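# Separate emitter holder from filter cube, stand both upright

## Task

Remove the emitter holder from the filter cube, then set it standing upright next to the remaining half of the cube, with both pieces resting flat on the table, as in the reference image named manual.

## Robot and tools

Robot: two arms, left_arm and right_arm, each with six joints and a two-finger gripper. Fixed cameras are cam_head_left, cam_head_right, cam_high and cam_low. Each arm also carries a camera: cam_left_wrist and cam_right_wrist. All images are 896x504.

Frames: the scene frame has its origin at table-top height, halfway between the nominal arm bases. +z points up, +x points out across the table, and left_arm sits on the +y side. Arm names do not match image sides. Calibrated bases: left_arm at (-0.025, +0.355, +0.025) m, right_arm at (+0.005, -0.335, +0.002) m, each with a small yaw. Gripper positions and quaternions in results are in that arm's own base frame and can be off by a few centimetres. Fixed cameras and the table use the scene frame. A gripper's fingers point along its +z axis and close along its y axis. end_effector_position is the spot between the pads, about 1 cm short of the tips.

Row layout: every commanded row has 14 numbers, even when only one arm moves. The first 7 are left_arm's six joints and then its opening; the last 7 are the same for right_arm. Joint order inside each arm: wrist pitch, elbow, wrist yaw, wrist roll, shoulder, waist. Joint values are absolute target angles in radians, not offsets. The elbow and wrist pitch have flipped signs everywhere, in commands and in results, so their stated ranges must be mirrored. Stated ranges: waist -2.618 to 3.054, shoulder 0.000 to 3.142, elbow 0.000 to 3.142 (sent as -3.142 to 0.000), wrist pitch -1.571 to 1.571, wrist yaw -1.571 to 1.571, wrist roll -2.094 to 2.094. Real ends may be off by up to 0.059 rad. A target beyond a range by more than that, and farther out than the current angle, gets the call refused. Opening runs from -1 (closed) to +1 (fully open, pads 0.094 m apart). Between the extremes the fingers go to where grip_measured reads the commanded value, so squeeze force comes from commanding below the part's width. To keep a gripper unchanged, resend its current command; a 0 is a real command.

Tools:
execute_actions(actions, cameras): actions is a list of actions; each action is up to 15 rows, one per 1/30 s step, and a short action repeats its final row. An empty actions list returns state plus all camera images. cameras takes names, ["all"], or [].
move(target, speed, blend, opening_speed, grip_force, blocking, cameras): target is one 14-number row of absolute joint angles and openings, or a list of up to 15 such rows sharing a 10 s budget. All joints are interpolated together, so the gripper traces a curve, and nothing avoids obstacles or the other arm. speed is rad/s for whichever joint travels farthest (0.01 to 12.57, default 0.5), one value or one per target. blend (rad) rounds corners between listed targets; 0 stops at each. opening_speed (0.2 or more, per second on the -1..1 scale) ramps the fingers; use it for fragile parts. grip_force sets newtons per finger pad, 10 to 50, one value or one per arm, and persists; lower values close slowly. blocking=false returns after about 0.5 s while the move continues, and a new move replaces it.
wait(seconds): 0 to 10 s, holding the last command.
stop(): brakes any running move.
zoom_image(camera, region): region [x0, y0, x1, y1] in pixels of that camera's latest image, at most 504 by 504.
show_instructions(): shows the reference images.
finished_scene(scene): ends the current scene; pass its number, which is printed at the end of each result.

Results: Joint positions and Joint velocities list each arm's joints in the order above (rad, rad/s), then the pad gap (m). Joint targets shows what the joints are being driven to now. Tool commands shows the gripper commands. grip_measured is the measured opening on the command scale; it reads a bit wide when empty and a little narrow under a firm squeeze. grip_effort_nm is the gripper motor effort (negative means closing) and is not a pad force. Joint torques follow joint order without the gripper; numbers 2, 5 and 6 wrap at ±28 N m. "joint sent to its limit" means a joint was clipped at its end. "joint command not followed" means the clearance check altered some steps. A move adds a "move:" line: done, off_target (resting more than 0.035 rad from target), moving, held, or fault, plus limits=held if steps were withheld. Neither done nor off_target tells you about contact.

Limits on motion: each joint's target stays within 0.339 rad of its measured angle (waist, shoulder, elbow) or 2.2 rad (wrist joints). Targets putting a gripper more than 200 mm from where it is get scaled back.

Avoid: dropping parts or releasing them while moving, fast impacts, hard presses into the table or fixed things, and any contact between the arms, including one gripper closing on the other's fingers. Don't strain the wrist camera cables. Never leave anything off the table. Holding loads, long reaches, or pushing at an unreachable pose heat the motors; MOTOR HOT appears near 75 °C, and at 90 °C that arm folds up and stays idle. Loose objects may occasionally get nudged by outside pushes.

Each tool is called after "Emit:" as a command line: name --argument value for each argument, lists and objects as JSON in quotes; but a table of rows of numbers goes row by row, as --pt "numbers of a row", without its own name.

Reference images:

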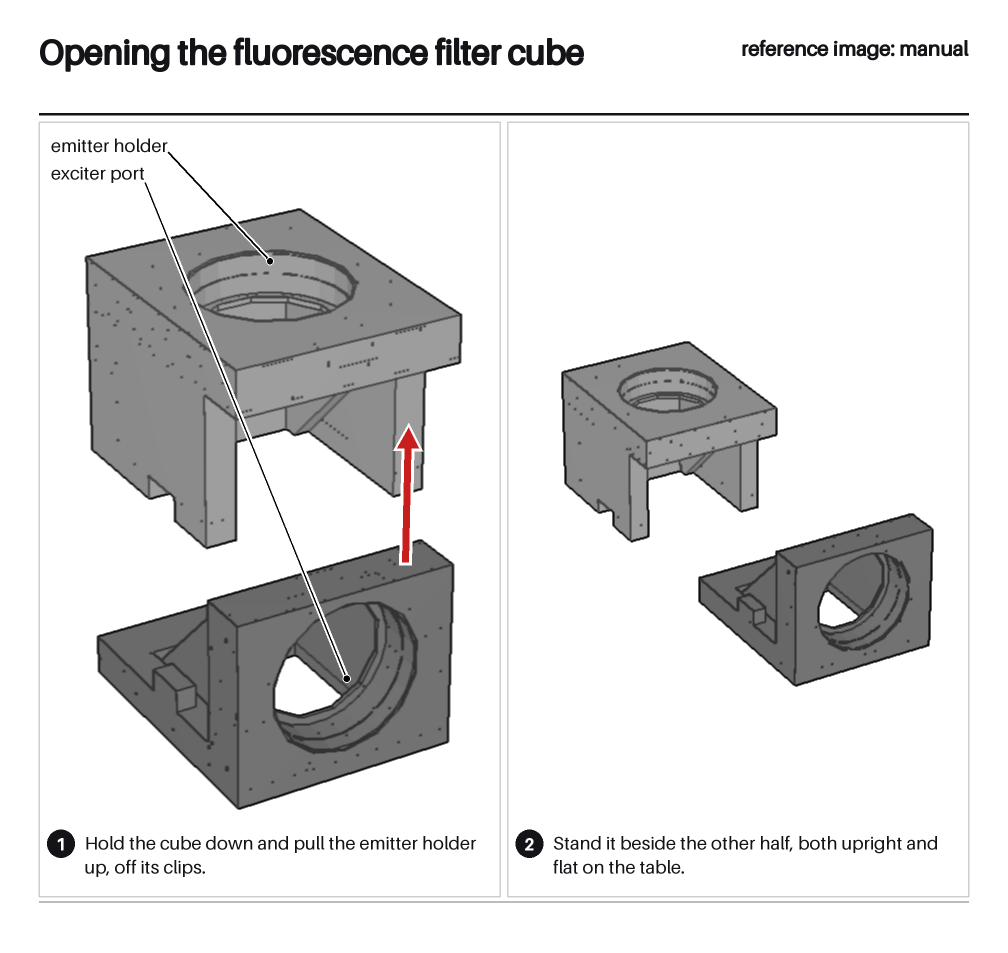

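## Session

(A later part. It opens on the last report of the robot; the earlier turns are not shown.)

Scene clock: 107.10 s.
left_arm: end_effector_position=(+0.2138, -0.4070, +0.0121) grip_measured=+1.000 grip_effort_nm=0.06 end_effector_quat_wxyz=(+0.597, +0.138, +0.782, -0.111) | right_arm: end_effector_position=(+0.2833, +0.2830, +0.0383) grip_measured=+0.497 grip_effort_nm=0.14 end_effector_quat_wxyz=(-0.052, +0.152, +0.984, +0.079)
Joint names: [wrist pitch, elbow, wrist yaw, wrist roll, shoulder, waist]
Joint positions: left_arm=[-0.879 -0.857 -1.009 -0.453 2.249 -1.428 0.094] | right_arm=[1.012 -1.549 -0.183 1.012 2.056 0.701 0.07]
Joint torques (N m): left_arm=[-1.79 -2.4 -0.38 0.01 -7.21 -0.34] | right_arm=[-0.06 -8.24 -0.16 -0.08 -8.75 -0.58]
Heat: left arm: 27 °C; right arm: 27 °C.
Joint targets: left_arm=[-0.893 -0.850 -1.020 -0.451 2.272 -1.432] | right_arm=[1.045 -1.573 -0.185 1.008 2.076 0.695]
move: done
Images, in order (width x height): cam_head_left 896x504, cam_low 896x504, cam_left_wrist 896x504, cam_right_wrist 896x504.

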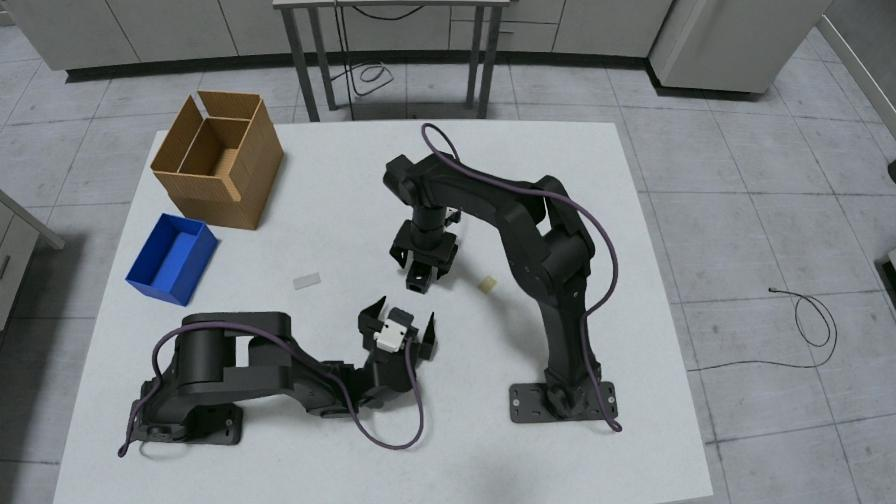

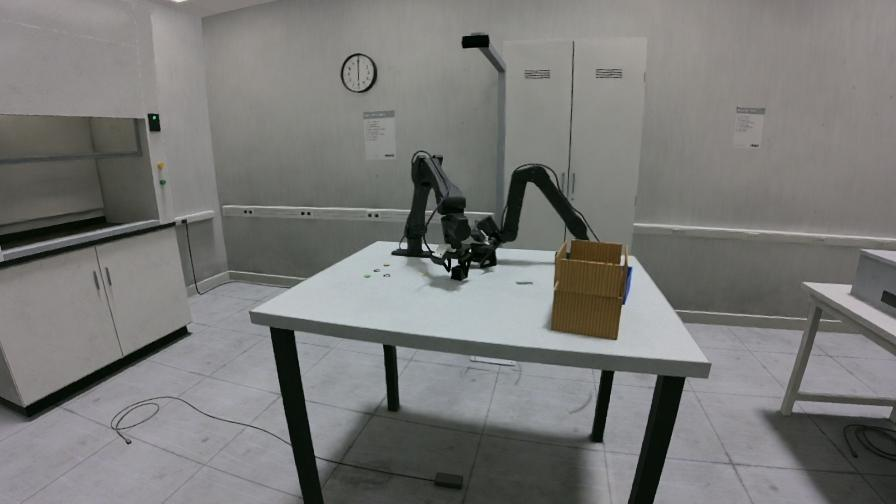

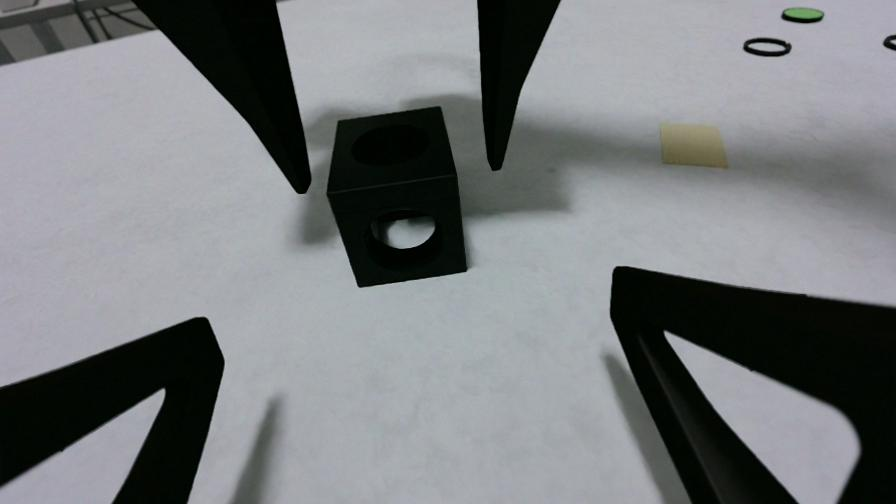

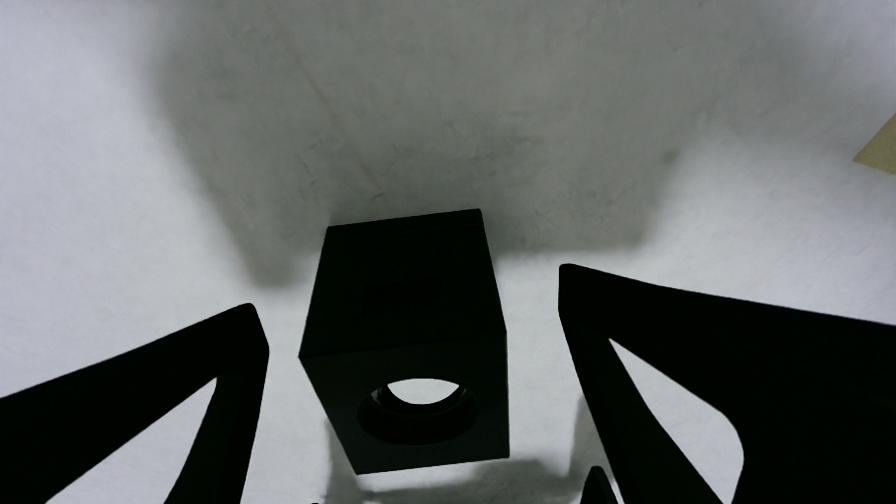

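Emit:
move --target '[-0.966, -1.013, -0.898, -0.342, 2.398, -1.291, 1.0, 1.045, -1.573, -0.185, 1.008, 2.076, 0.695, -0.11]' --speed 0.25 --opening_speed 1.0 --cameras '["cam_left_wrist", "cam_head_left", "cam_right_wrist", "cam_high"]'

Emit:
zoom_image --camera "cam_head_left" --region '[340, 220, 480, 350]'

Scene clock: 109.97 s.
left_arm: end_effector_position=(+0.2693, -0.4246, -0.0013) grip_measured=+1.000 grip_effort_nm=0.06 end_effector_quat_wxyz=(+0.601, +0.135, +0.781, -0.107) | right_arm: end_effector_position=(+0.2831, +0.2830, +0.0383) grip_measured=-0.107 grip_effort_nm=-0.13 end_effector_quat_wxyz=(-0.052, +0.152, +0.984, +0.079)
Joint names: [wrist pitch, elbow, wrist yaw, wrist roll, shoulder, waist]
Joint positions: left_arm=[-0.952 -0.997 -0.901 -0.345 2.372 -1.293 0.094] | right_arm=[1.012 -1.549 -0.183 1.011 2.056 0.701 0.042]
Joint torques (N m): left_arm=[-1.89 -4.36 -0.17 0.03 -7.91 0.13] | right_arm=[-0.05 -8.2 -0.13 -0.03 -8.75 -0.51]
Heat: left arm: 28 °C; right arm: 27 °C.
Joint targets: left_arm=[-0.966 -1.013 -0.898 -0.342 2.398 -1.291] | right_arm=[1.045 -1.573 -0.185 1.008 2.076 0.695]
move: done
Images, in order (width x height): cam_head_left 896x504, cam_high 896x504, cam_left_wrist 896x504, cam_right_wrist 896x504.

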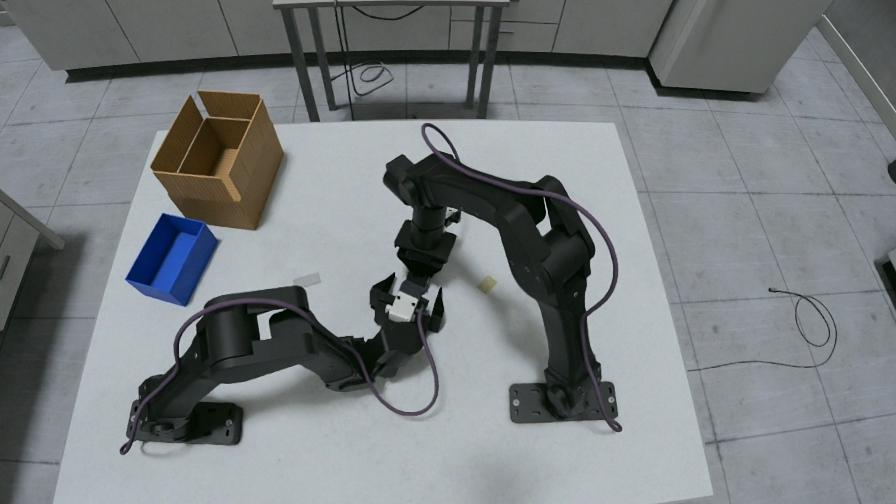

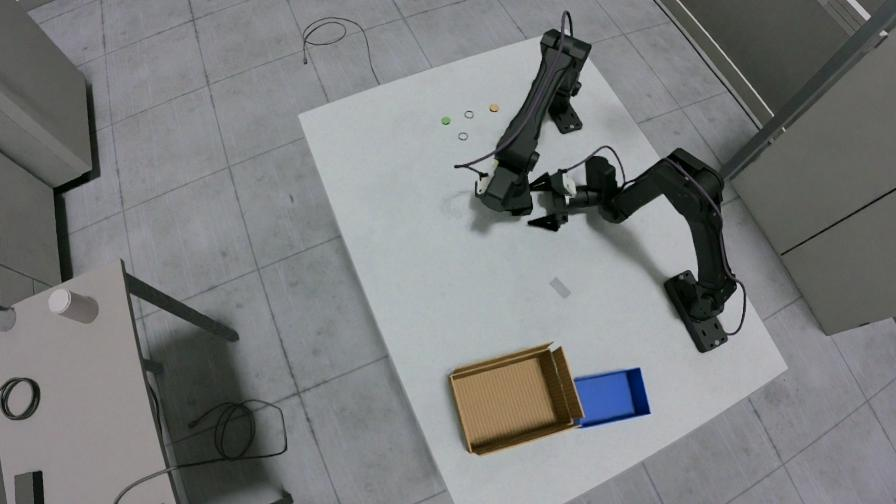

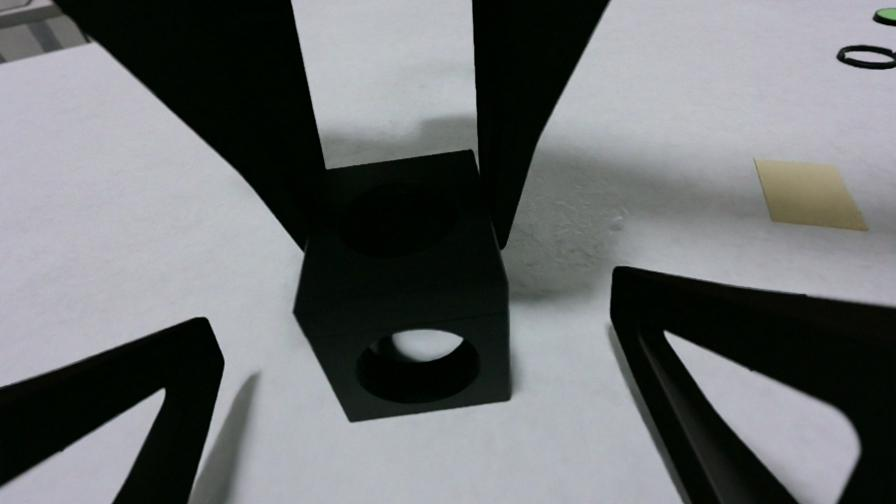

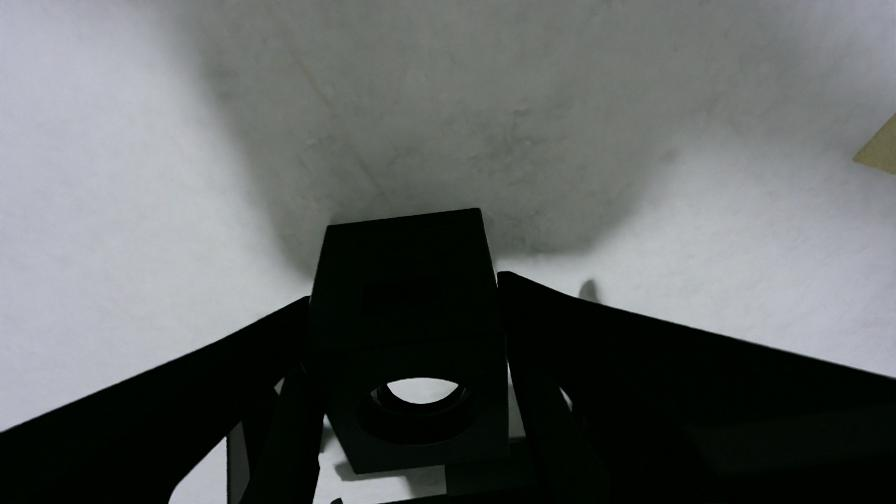

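Scaled by 3.600 from the camera's 896x504 image, which has a finer 1280x720 frame.

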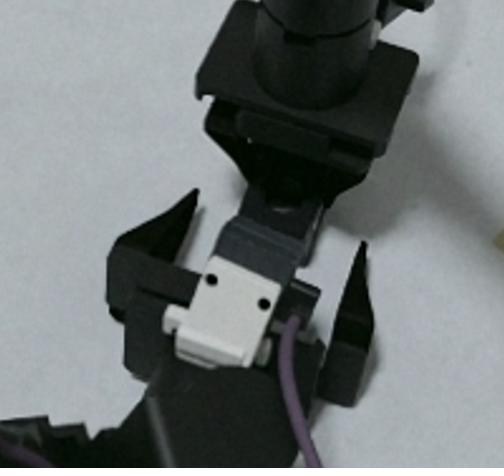

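Emit:
move --target '[-0.968, -0.978, -0.924, -0.350, 2.398, -1.311, 1.0, 1.045, -1.573, -0.185, 1.008, 2.076, 0.695, -0.11]' --speed 0.1 --cameras '["cam_left_wrist"]'

Emit:
zoom_image --camera "cam_left_wrist" --region '[180, 200, 660, 470]'

Scene clock: 114.03 s.
left_arm: end_effector_position=(+0.2651, -0.4234, -0.0018) grip_measured=+1.000 grip_effort_nm=0.06 end_effector_quat_wxyz=(+0.602, +0.136, +0.779, -0.105) | right_arm: end_effector_position=(+0.2831, +0.2830, +0.0383) grip_measured=-0.107 grip_effort_nm=-0.13 end_effector_quat_wxyz=(-0.052, +0.152, +0.984, +0.079)
Joint names: [wrist pitch, elbow, wrist yaw, wrist roll, shoulder, waist]
Joint positions: left_arm=[-0.959 -0.988 -0.914 -0.345 2.372 -1.303 0.094] | right_arm=[1.012 -1.549 -0.183 1.011 2.056 0.701 0.042]
Joint torques (N m): left_arm=[-1.82 -2.3 -0.32 -0.09 -7.86 -0.55] | right_arm=[-0.06 -8.28 -0.14 -0.05 -8.69 -0.55]
Heat: left arm: 28 °C; right arm: 27 °C.
Joint targets: left_arm=[-0.968 -0.978 -0.924 -0.350 2.398 -1.311] | right_arm=[1.045 -1.573 -0.185 1.008 2.076 0.695]
move: done
Images, in order (width x height): cam_left_wrist 896x504.

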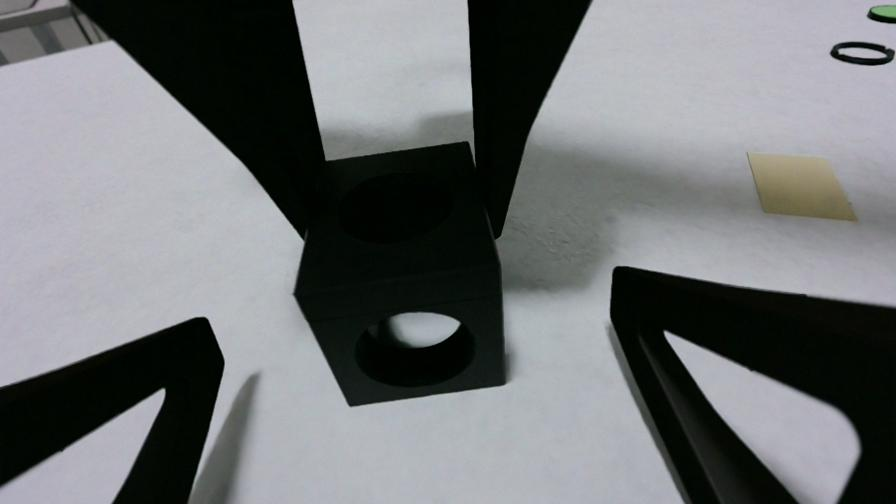

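Scaled by 1.050 from the camera's 896x504 image, which has a finer 1280x720 frame.

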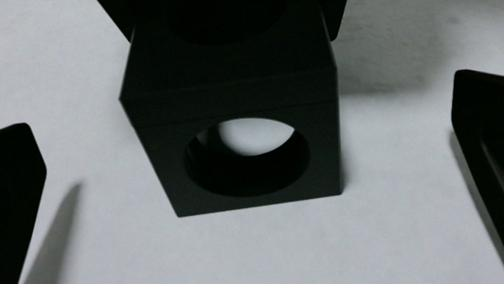

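Emit:
move --pt "-0.968 -0.973 -0.931 -0.350 2.4046 -1.317 1.0 1.045 -1.573 -0.185 1.008 2.076 0.695 -0.11" --pt "-0.968 -0.973 -0.931 -0.350 2.4046 -1.317 -0.08 1.045 -1.573 -0.185 1.008 2.076 0.695 -0.11" --speed 0.1 --opening_speed 1.0 --cameras '["cam_left_wrist", "cam_right_wrist"]'

Emit:
zoom_image --camera "cam_left_wrist" --region '[180, 200, 660, 470]'

Scene clock: 118.07 s.
left_arm: end_effector_position=(+0.2634, -0.4224, -0.0021) grip_measured=-0.078 grip_effort_nm=-0.03 end_effector_quat_wxyz=(+0.604, +0.135, +0.778, -0.104) | right_arm: end_effector_position=(+0.2831, +0.2830, +0.0383) grip_measured=-0.107 grip_effort_nm=-0.12 end_effector_quat_wxyz=(-0.052, +0.152, +0.984, +0.079)
Joint names: [wrist pitch, elbow, wrist yaw, wrist roll, shoulder, waist]
Joint positions: left_arm=[-0.966 -0.984 -0.923 -0.345 2.374 -1.308 0.043] | right_arm=[1.012 -1.549 -0.183 1.011 2.056 0.701 0.042]
Joint torques (N m): left_arm=[-1.74 -2.24 -0.31 -0.09 -7.5 -0.72] | right_arm=[-0.06 -8.24 -0.13 -0.05 -8.72 -0.53]
Heat: left arm: 28 °C; right arm: 27 °C.
Joint targets: left_arm=[-0.968 -0.973 -0.931 -0.350 2.404 -1.317] | right_arm=[1.045 -1.573 -0.185 1.008 2.076 0.695]
move: done
Images, in order (width x height): cam_left_wrist 896x504, cam_right_wrist 896x504.

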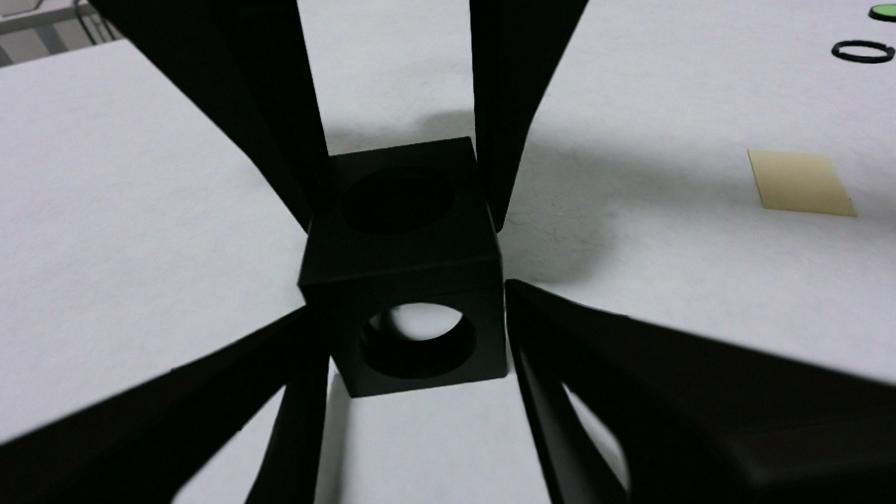

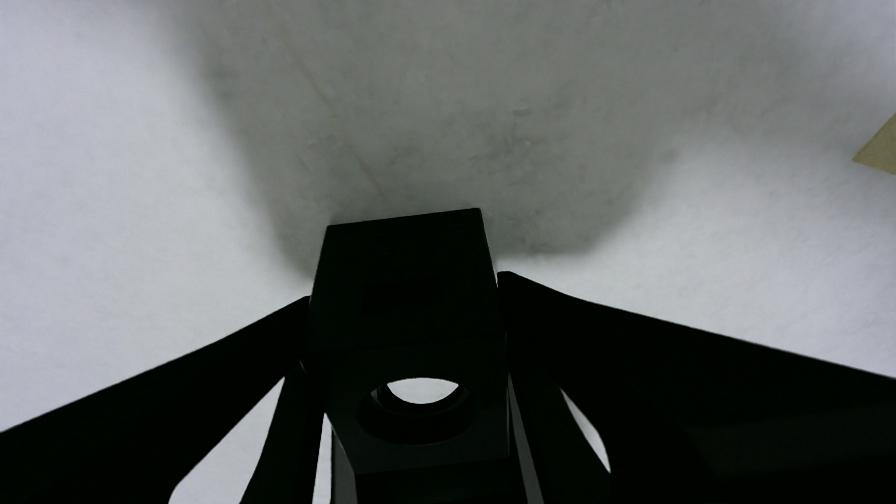

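Scaled by 1.050 from the camera's 896x504 image, which has a finer 1280x720 frame.

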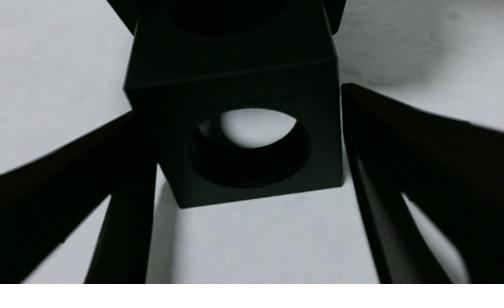

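Emit:
move --target '[-0.968, -0.973, -0.931, -0.350, 2.4046, -1.317, -0.35, 1.045, -1.573, -0.185, 1.008, 2.076, 0.695, -0.35]' --speed 0.1 --opening_speed 0.25 --cameras '["cam_left_wrist", "cam_right_wrist"]'

Scene clock: 121.07 s.
left_arm: end_effector_position=(+0.2634, -0.4224, -0.0021) grip_measured=-0.188 grip_effort_nm=-0.98 end_effector_quat_wxyz=(+0.604, +0.134, +0.779, -0.105) | right_arm: end_effector_position=(+0.2831, +0.2831, +0.0383) grip_measured=-0.176 grip_effort_nm=-1.02 end_effector_quat_wxyz=(-0.053, +0.151, +0.984, +0.079)
Joint names: [wrist pitch, elbow, wrist yaw, wrist roll, shoulder, waist]
Joint positions: left_arm=[-0.966 -0.984 -0.923 -0.347 2.374 -1.308 0.038] | right_arm=[1.012 -1.549 -0.184 1.011 2.056 0.701 0.039]
Joint torques (N m): left_arm=[-1.72 -2.24 -0.3 -0.07 -7.53 -0.64] | right_arm=[-0.06 -8.21 -0.11 -0.05 -8.75 -0.5]
Heat: left arm: 28 °C; right arm: 27 °C.
Joint targets: left_arm=[-0.968 -0.973 -0.931 -0.350 2.404 -1.317] | right_arm=[1.045 -1.573 -0.185 1.008 2.076 0.695]
move: done
Images, in order (width x height): cam_left_wrist 896x504, cam_right_wrist 896x504.

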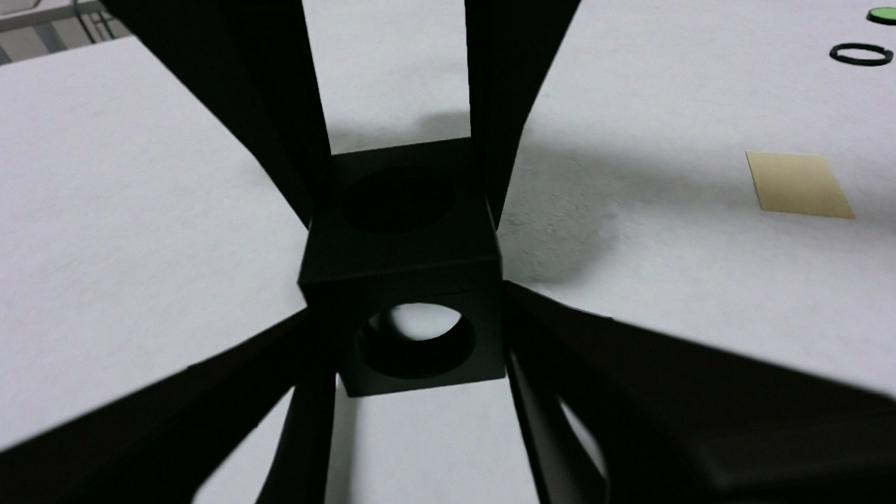

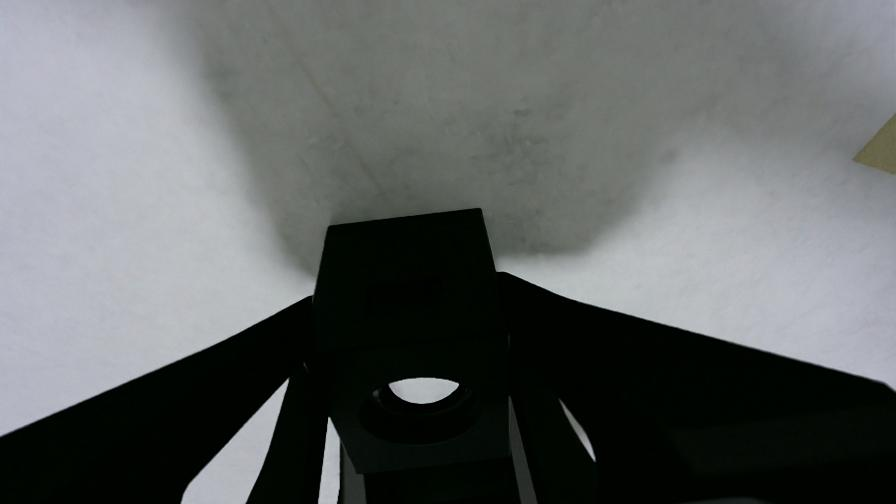

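Emit:
move --pt "-0.968 -0.973 -0.931 -0.350 2.4046 -1.317 -0.35 1.045 -1.573 -0.185 1.008 2.022 0.695 -0.35" --pt "-0.968 -0.973 -0.931 -0.350 2.4046 -1.317 -0.35 1.081 -1.597 -0.185 1.008 2.005 0.695 -0.35" --pt "-0.968 -0.973 -0.931 -0.350 2.4046 -1.317 -0.35 1.172 -1.666 -0.185 1.008 1.982 0.695 -0.35" --speed 0.08 --blend '[0.005, 0.01, 0]' --cameras '["cam_left_wrist", "cam_right_wrist", "cam_low"]'

Scene clock: 125.50 s.
left_arm: end_effector_position=(+0.2658, -0.4242, +0.0103) grip_measured=-0.188 grip_effort_nm=-0.98 end_effector_quat_wxyz=(+0.619, +0.112, +0.768, -0.121) | right_arm: end_effector_position=(+0.2858, +0.2792, +0.0550) grip_measured=-0.176 grip_effort_nm=-1.02 end_effector_quat_wxyz=(-0.049, +0.151, +0.985, +0.064)
Joint names: [wrist pitch, elbow, wrist yaw, wrist roll, shoulder, waist]
Joint positions: left_arm=[-1.036 -0.984 -0.94 -0.338 2.374 -1.308 0.038] | right_arm=[1.103 -1.621 -0.157 1.008 2.056 0.701 0.039]
Joint torques (N m): left_arm=[-1.07 -2.24 -0.11 -0.17 -7.56 -0.51] | right_arm=[0.31 -10.41 -0.43 -0.03 -16.81 -0.54]
Heat: left arm: 28 °C; right arm: 28 °C.
Joint targets: left_arm=[-0.968 -0.973 -0.931 -0.350 2.404 -1.317] | right_arm=[1.172 -1.666 -0.185 1.008 1.982 0.695]
move: off_target (left_arm, right_arm); left_arm: the wrist pitch is farthest, 0.068 rad from its target; right_arm: the shoulder is farthest, 0.074 rad from its target
Images, in order (width x height): cam_low 896x504, cam_left_wrist 896x504, cam_right_wrist 896x504.

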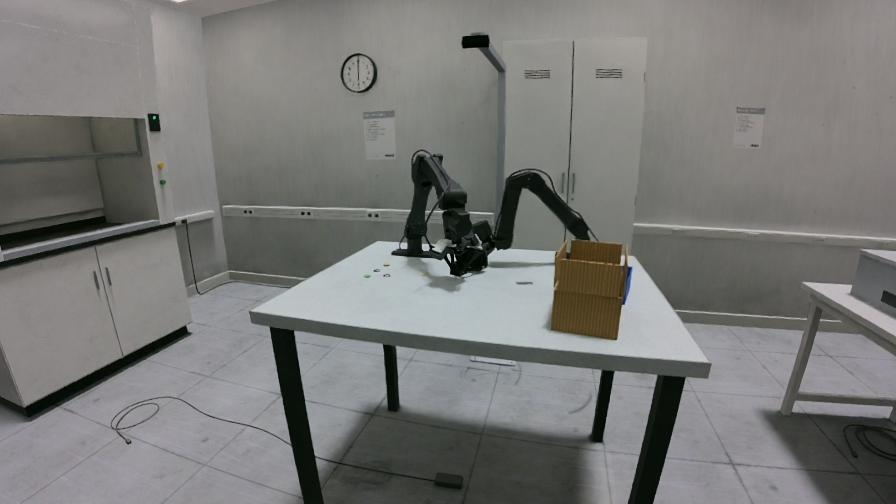

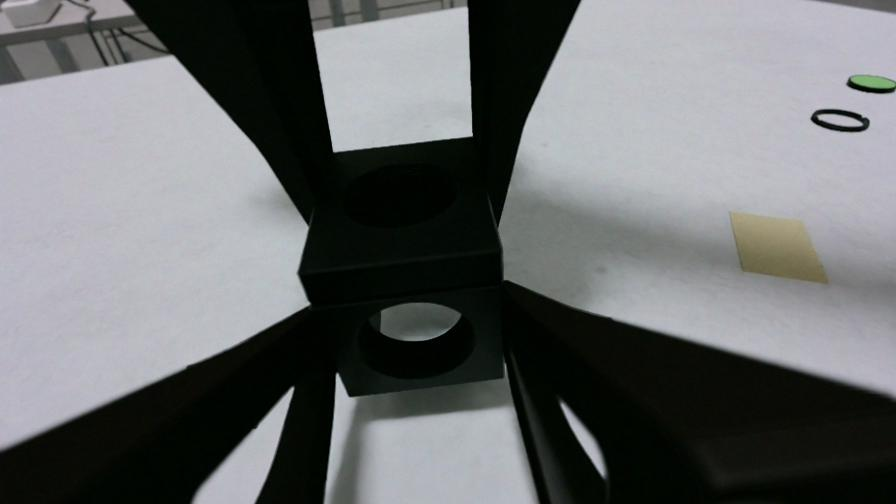

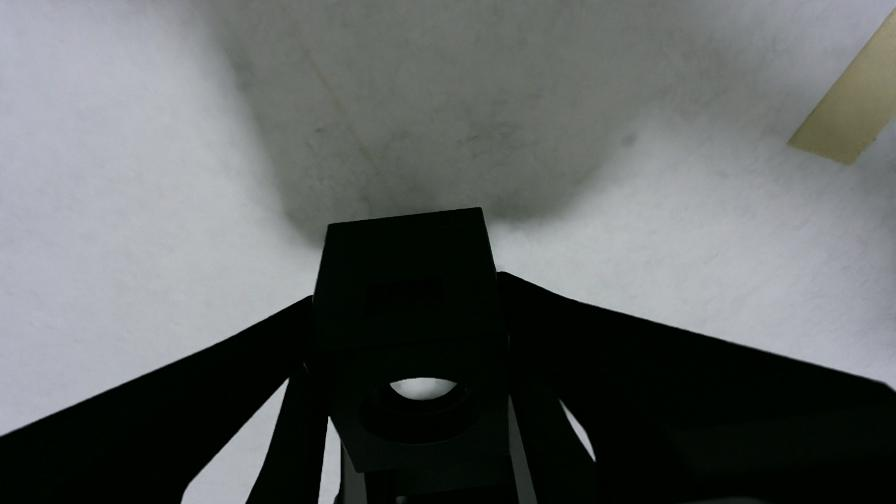

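Emit:
move --pt "-0.968 -0.973 -0.931 -0.350 2.4046 -1.317 -0.35 1.02 -1.542 -0.185 1.008 2.022 0.695 -0.35" --pt "-0.70 -0.973 -0.931 -0.350 2.42 -1.317 -0.35 1.03 -1.565 -0.185 1.008 2.022 0.695 -0.35" --pt "-0.70 -0.973 -0.931 -0.350 2.42 -1.317 -0.35 1.05 -1.625 -0.185 1.008 1.93 0.695 -0.35" --speed '[0.12, 0.2, 0.05]' --blend '[0.0, 0.01, 0]' --cameras '["cam_left_wrist", "cam_right_wrist"]'

Scene clock: 136.27 s.
left_arm: end_effector_position=(+0.2652, -0.4177, -0.0032) grip_measured=-0.188 grip_effort_nm=-0.98 end_effector_quat_wxyz=(+0.607, +0.130, +0.781, -0.076) | right_arm: end_effector_position=(+0.2877, +0.2864, +0.0466) grip_measured=-0.176 grip_effort_nm=-1.02 end_effector_quat_wxyz=(-0.041, +0.138, +0.985, +0.090)
Joint names: [wrist pitch, elbow, wrist yaw, wrist roll, shoulder, waist]
Joint positions: left_arm=[-0.906 -1.004 -0.971 -0.351 2.374 -1.313 0.038] | right_arm=[1.007 -1.559 -0.181 0.986 2.042 0.701 0.039]
Joint torques (N m): left_arm=[0.44 -0.84 0.19 -0.01 -6.57 -0.28] | right_arm=[-0.01 -12.46 -0.14 0.22 -19.92 -0.51]
Heat: left arm: 27 °C; right arm: 31 °C.
Joint targets: left_arm=[-0.700 -0.973 -0.931 -0.350 2.420 -1.317] | right_arm=[1.050 -1.625 -0.185 1.008 1.930 0.695]
move: off_target (left_arm, right_arm); left_arm: the wrist pitch is farthest, 0.206 rad from its target; right_arm: the shoulder is farthest, 0.112 rad from its target
Images, in order (width x height): cam_left_wrist 896x504, cam_right_wrist 896x504.

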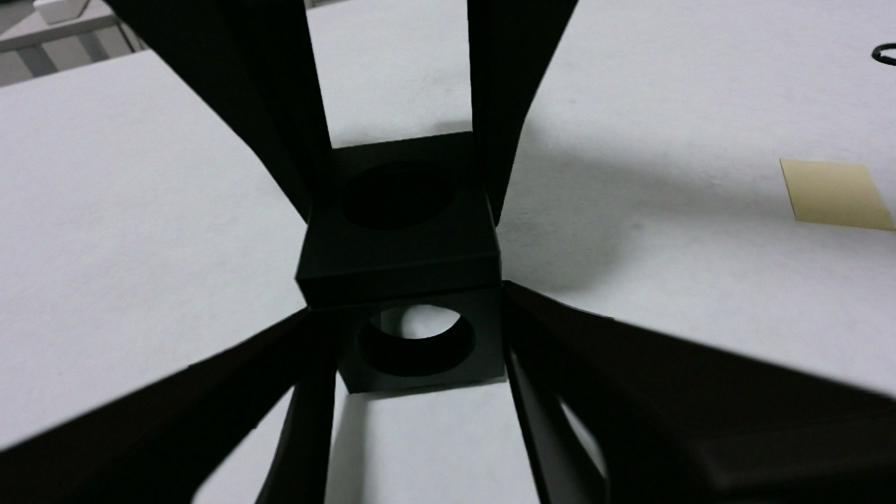

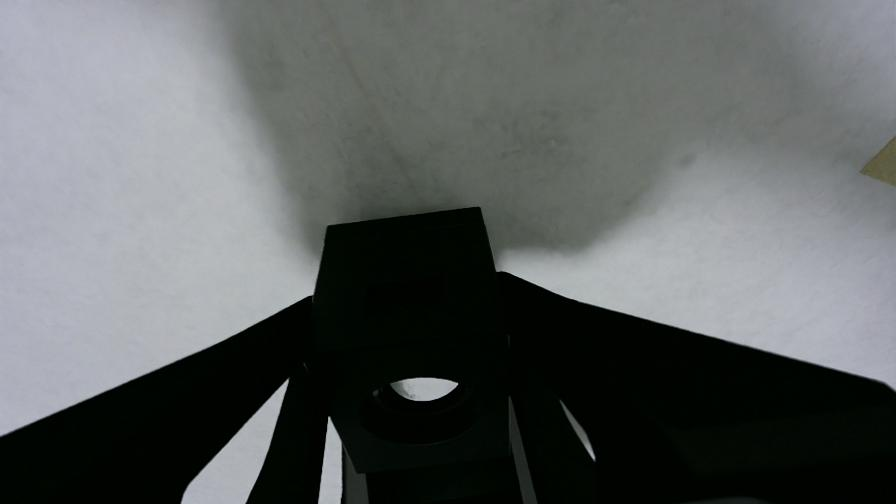

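Emit:
zoom_image --camera "cam_left_wrist" --region '[270, 220, 540, 420]'

Emit:
zoom_image --camera "cam_right_wrist" --region '[280, 190, 560, 500]'

Scaled by 1.867 from the camera's 896x504 image, which has a finer 1280x720 frame.

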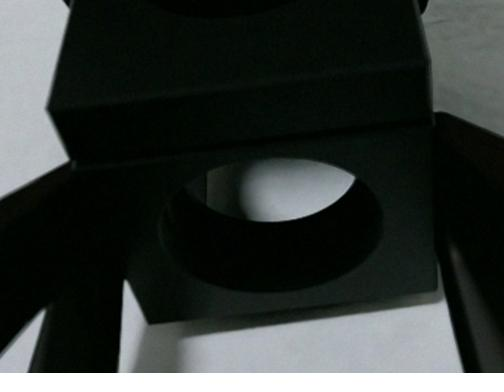

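Scaled by 1.626 from the camera's 896x504 image, which has a finer 1280x720 frame.

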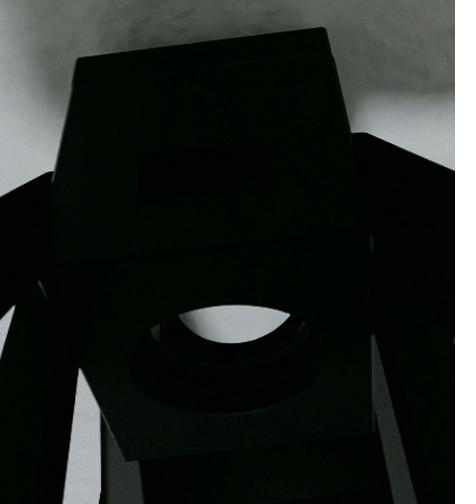

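Emit:
move --pt "-0.50 -0.973 -0.931 -0.350 2.43 -1.317 -0.35 1.05 -1.64 -0.185 1.008 1.90 0.695 -0.35" --pt "-0.45 -0.973 -0.931 -0.350 2.43 -1.317 -0.35 1.05 -1.67 -0.185 1.008 1.86 0.695 -0.35" --speed '[0.15, 0.05]' --blend '[0.02, 0]' --cameras '["cam_left_wrist", "cam_right_wrist", "cam_low"]'

Emit:
zoom_image --camera "cam_left_wrist" --region '[270, 220, 540, 420]'

Scene clock: 140.20 s.
left_arm: end_effector_position=(+0.2688, -0.4109, +0.0057) grip_measured=-0.188 grip_effort_nm=-0.98 end_effector_quat_wxyz=(+0.605, +0.128, +0.785, -0.037) | right_arm: end_effector_position=(+0.2925, +0.2920, +0.0637) grip_measured=-0.176 grip_effort_nm=-1.02 end_effector_quat_wxyz=(-0.020, +0.118, +0.987, +0.107)
Joint names: [wrist pitch, elbow, wrist yaw, wrist roll, shoulder, waist]
Joint positions: left_arm=[-0.763 -1.03 -1.025 -0.371 2.332 -1.313 0.038] | right_arm=[1.006 -1.577 -0.175 0.956 2.009 0.706 0.039]
Joint torques (N m): left_arm=[1.64 0.92 0.69 0.22 -2.97 -0.28] | right_arm=[-0.08 -15.38 -0.22 0.51 -23.08 -0.99]
Heat: left arm: 27 °C; right arm: 31 °C.
Joint targets: left_arm=[-0.450 -0.973 -0.931 -0.350 2.430 -1.317] | right_arm=[1.050 -1.670 -0.185 1.008 1.860 0.695]
move: off_target (left_arm, right_arm); left_arm: the wrist pitch is farthest, 0.313 rad from its target; right_arm: the shoulder is farthest, 0.149 rad from its target
Images, in order (width x height): cam_low 896x504, cam_left_wrist 896x504, cam_right_wrist 896x504.

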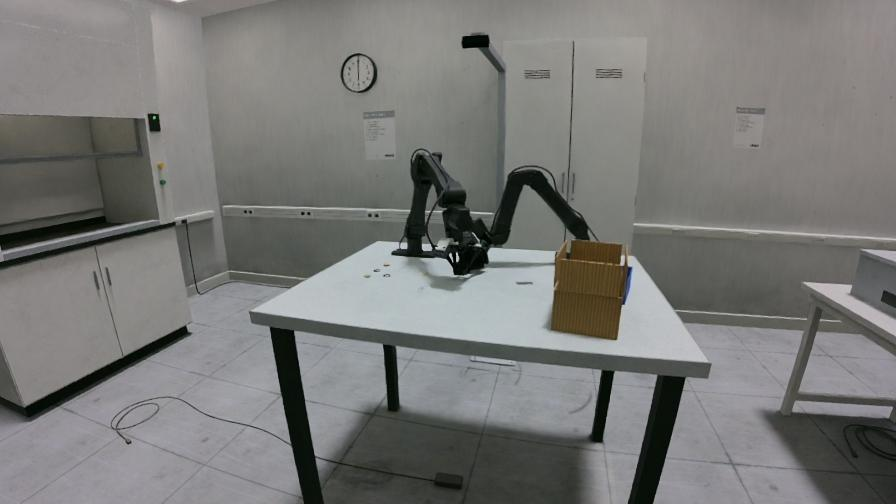

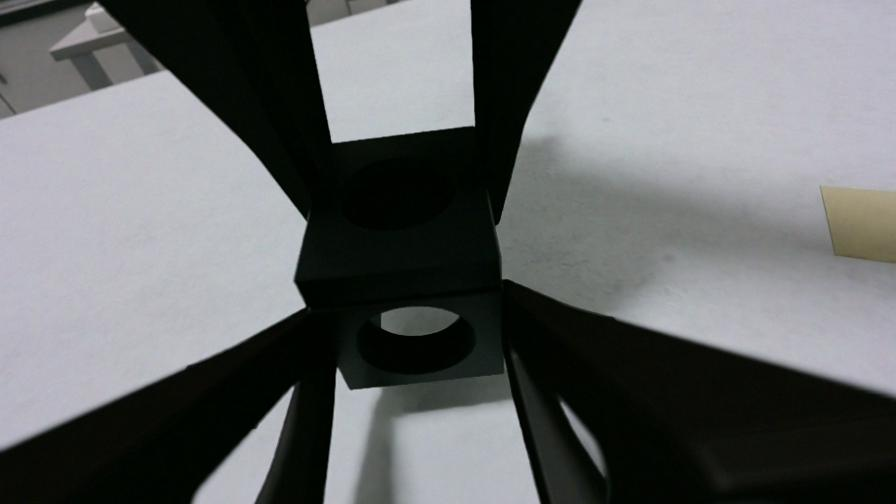

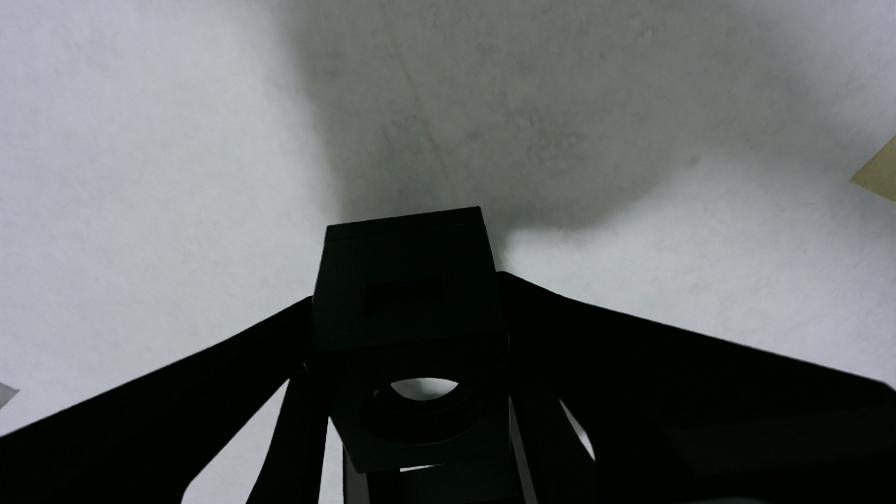

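Scaled by 1.867 from the camera's 896x504 image, which has a finer 1280x720 frame.

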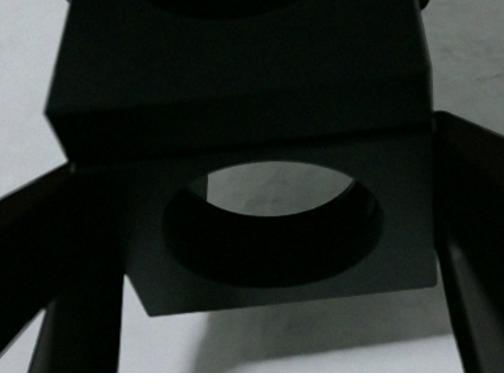

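Emit:
move --pt "-0.968 -0.973 -0.931 -0.350 2.4046 -1.317 -0.35 1.02 -1.542 -0.185 1.008 2.072 0.695 -0.35" --pt "-0.968 -0.973 -0.931 -0.350 2.4046 -1.317 -0.35 1.02 -1.542 -0.185 1.008 2.072 0.695 0.3" --pt "-0.968 -0.973 -0.931 -0.350 2.4046 -1.317 -0.35 1.198 -1.676 -0.360 0.925 2.183 0.650 0.3" --speed '[0.15, 0.2, 0.2]' --opening_speed 1.0 --cameras '["cam_left_wrist", "cam_right_wrist", "cam_head_left"]'

Emit:
zoom_image --camera "cam_head_left" --region '[340, 220, 480, 350]'

Emit:
zoom_image --camera "cam_left_wrist" --region '[230, 100, 590, 420]'

Scene clock: 153.23 s.
left_arm: end_effector_position=(+0.2628, -0.4195, -0.0019) grip_measured=-0.189 grip_effort_nm=-0.98 end_effector_quat_wxyz=(+0.607, +0.131, +0.778, -0.096) | right_arm: end_effector_position=(+0.2665, +0.2860, +0.0327) grip_measured=+0.297 grip_effort_nm=0.14 end_effector_quat_wxyz=(-0.160, +0.142, +0.973, +0.088)
Joint names: [wrist pitch, elbow, wrist yaw, wrist roll, shoulder, waist]
Joint positions: left_arm=[-0.963 -0.982 -0.945 -0.346 2.375 -1.313 0.038] | right_arm=[1.163 -1.652 -0.353 0.929 2.161 0.658 0.061]
Joint torques (N m): left_arm=[-1.76 -2.32 -0.07 -0.08 -7.61 -0.28] | right_arm=[0.22 -7.91 -0.26 -0.05 -9.22 -0.7]
Heat: left arm: 28 °C; right arm: 31 °C.
Joint targets: left_arm=[-0.968 -0.973 -0.931 -0.350 2.405 -1.317] | right_arm=[1.198 -1.676 -0.360 0.925 2.183 0.650]
move: done
Images, in order (width x height): cam_head_left 896x504, cam_left_wrist 896x504, cam_right_wrist 896x504.

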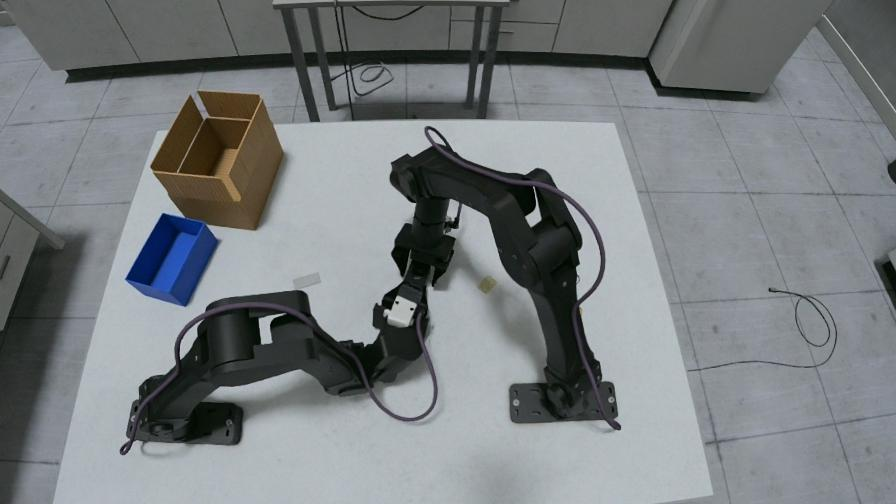

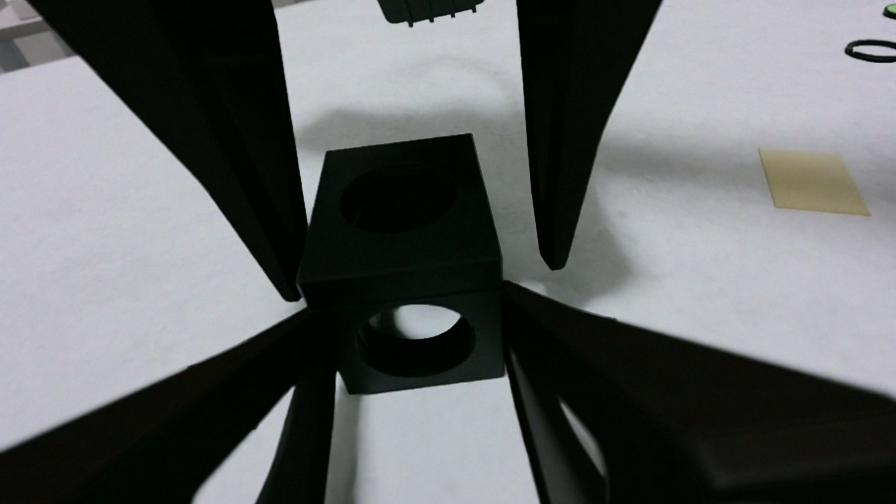

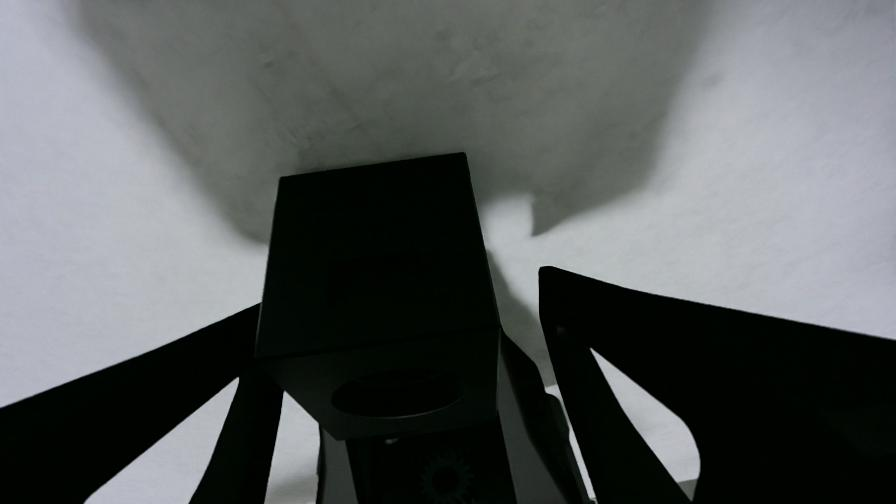

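Scaled by 3.600 from the camera's 896x504 image, which has a finer 1280x720 frame.

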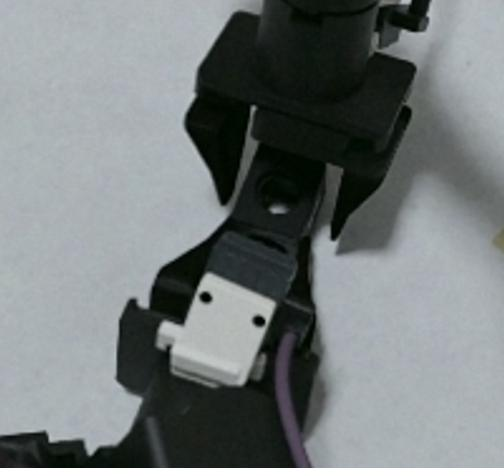

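Scaled by 1.400 from the camera's 896x504 image, which has a finer 1280x720 frame.

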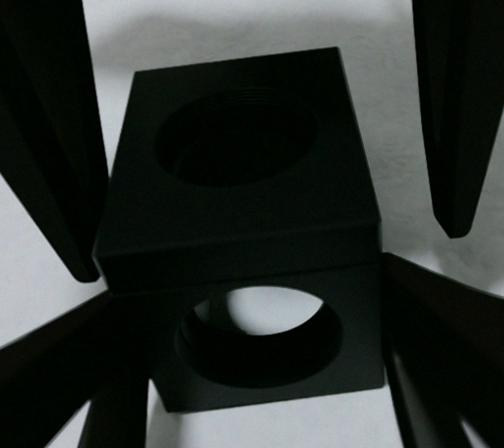

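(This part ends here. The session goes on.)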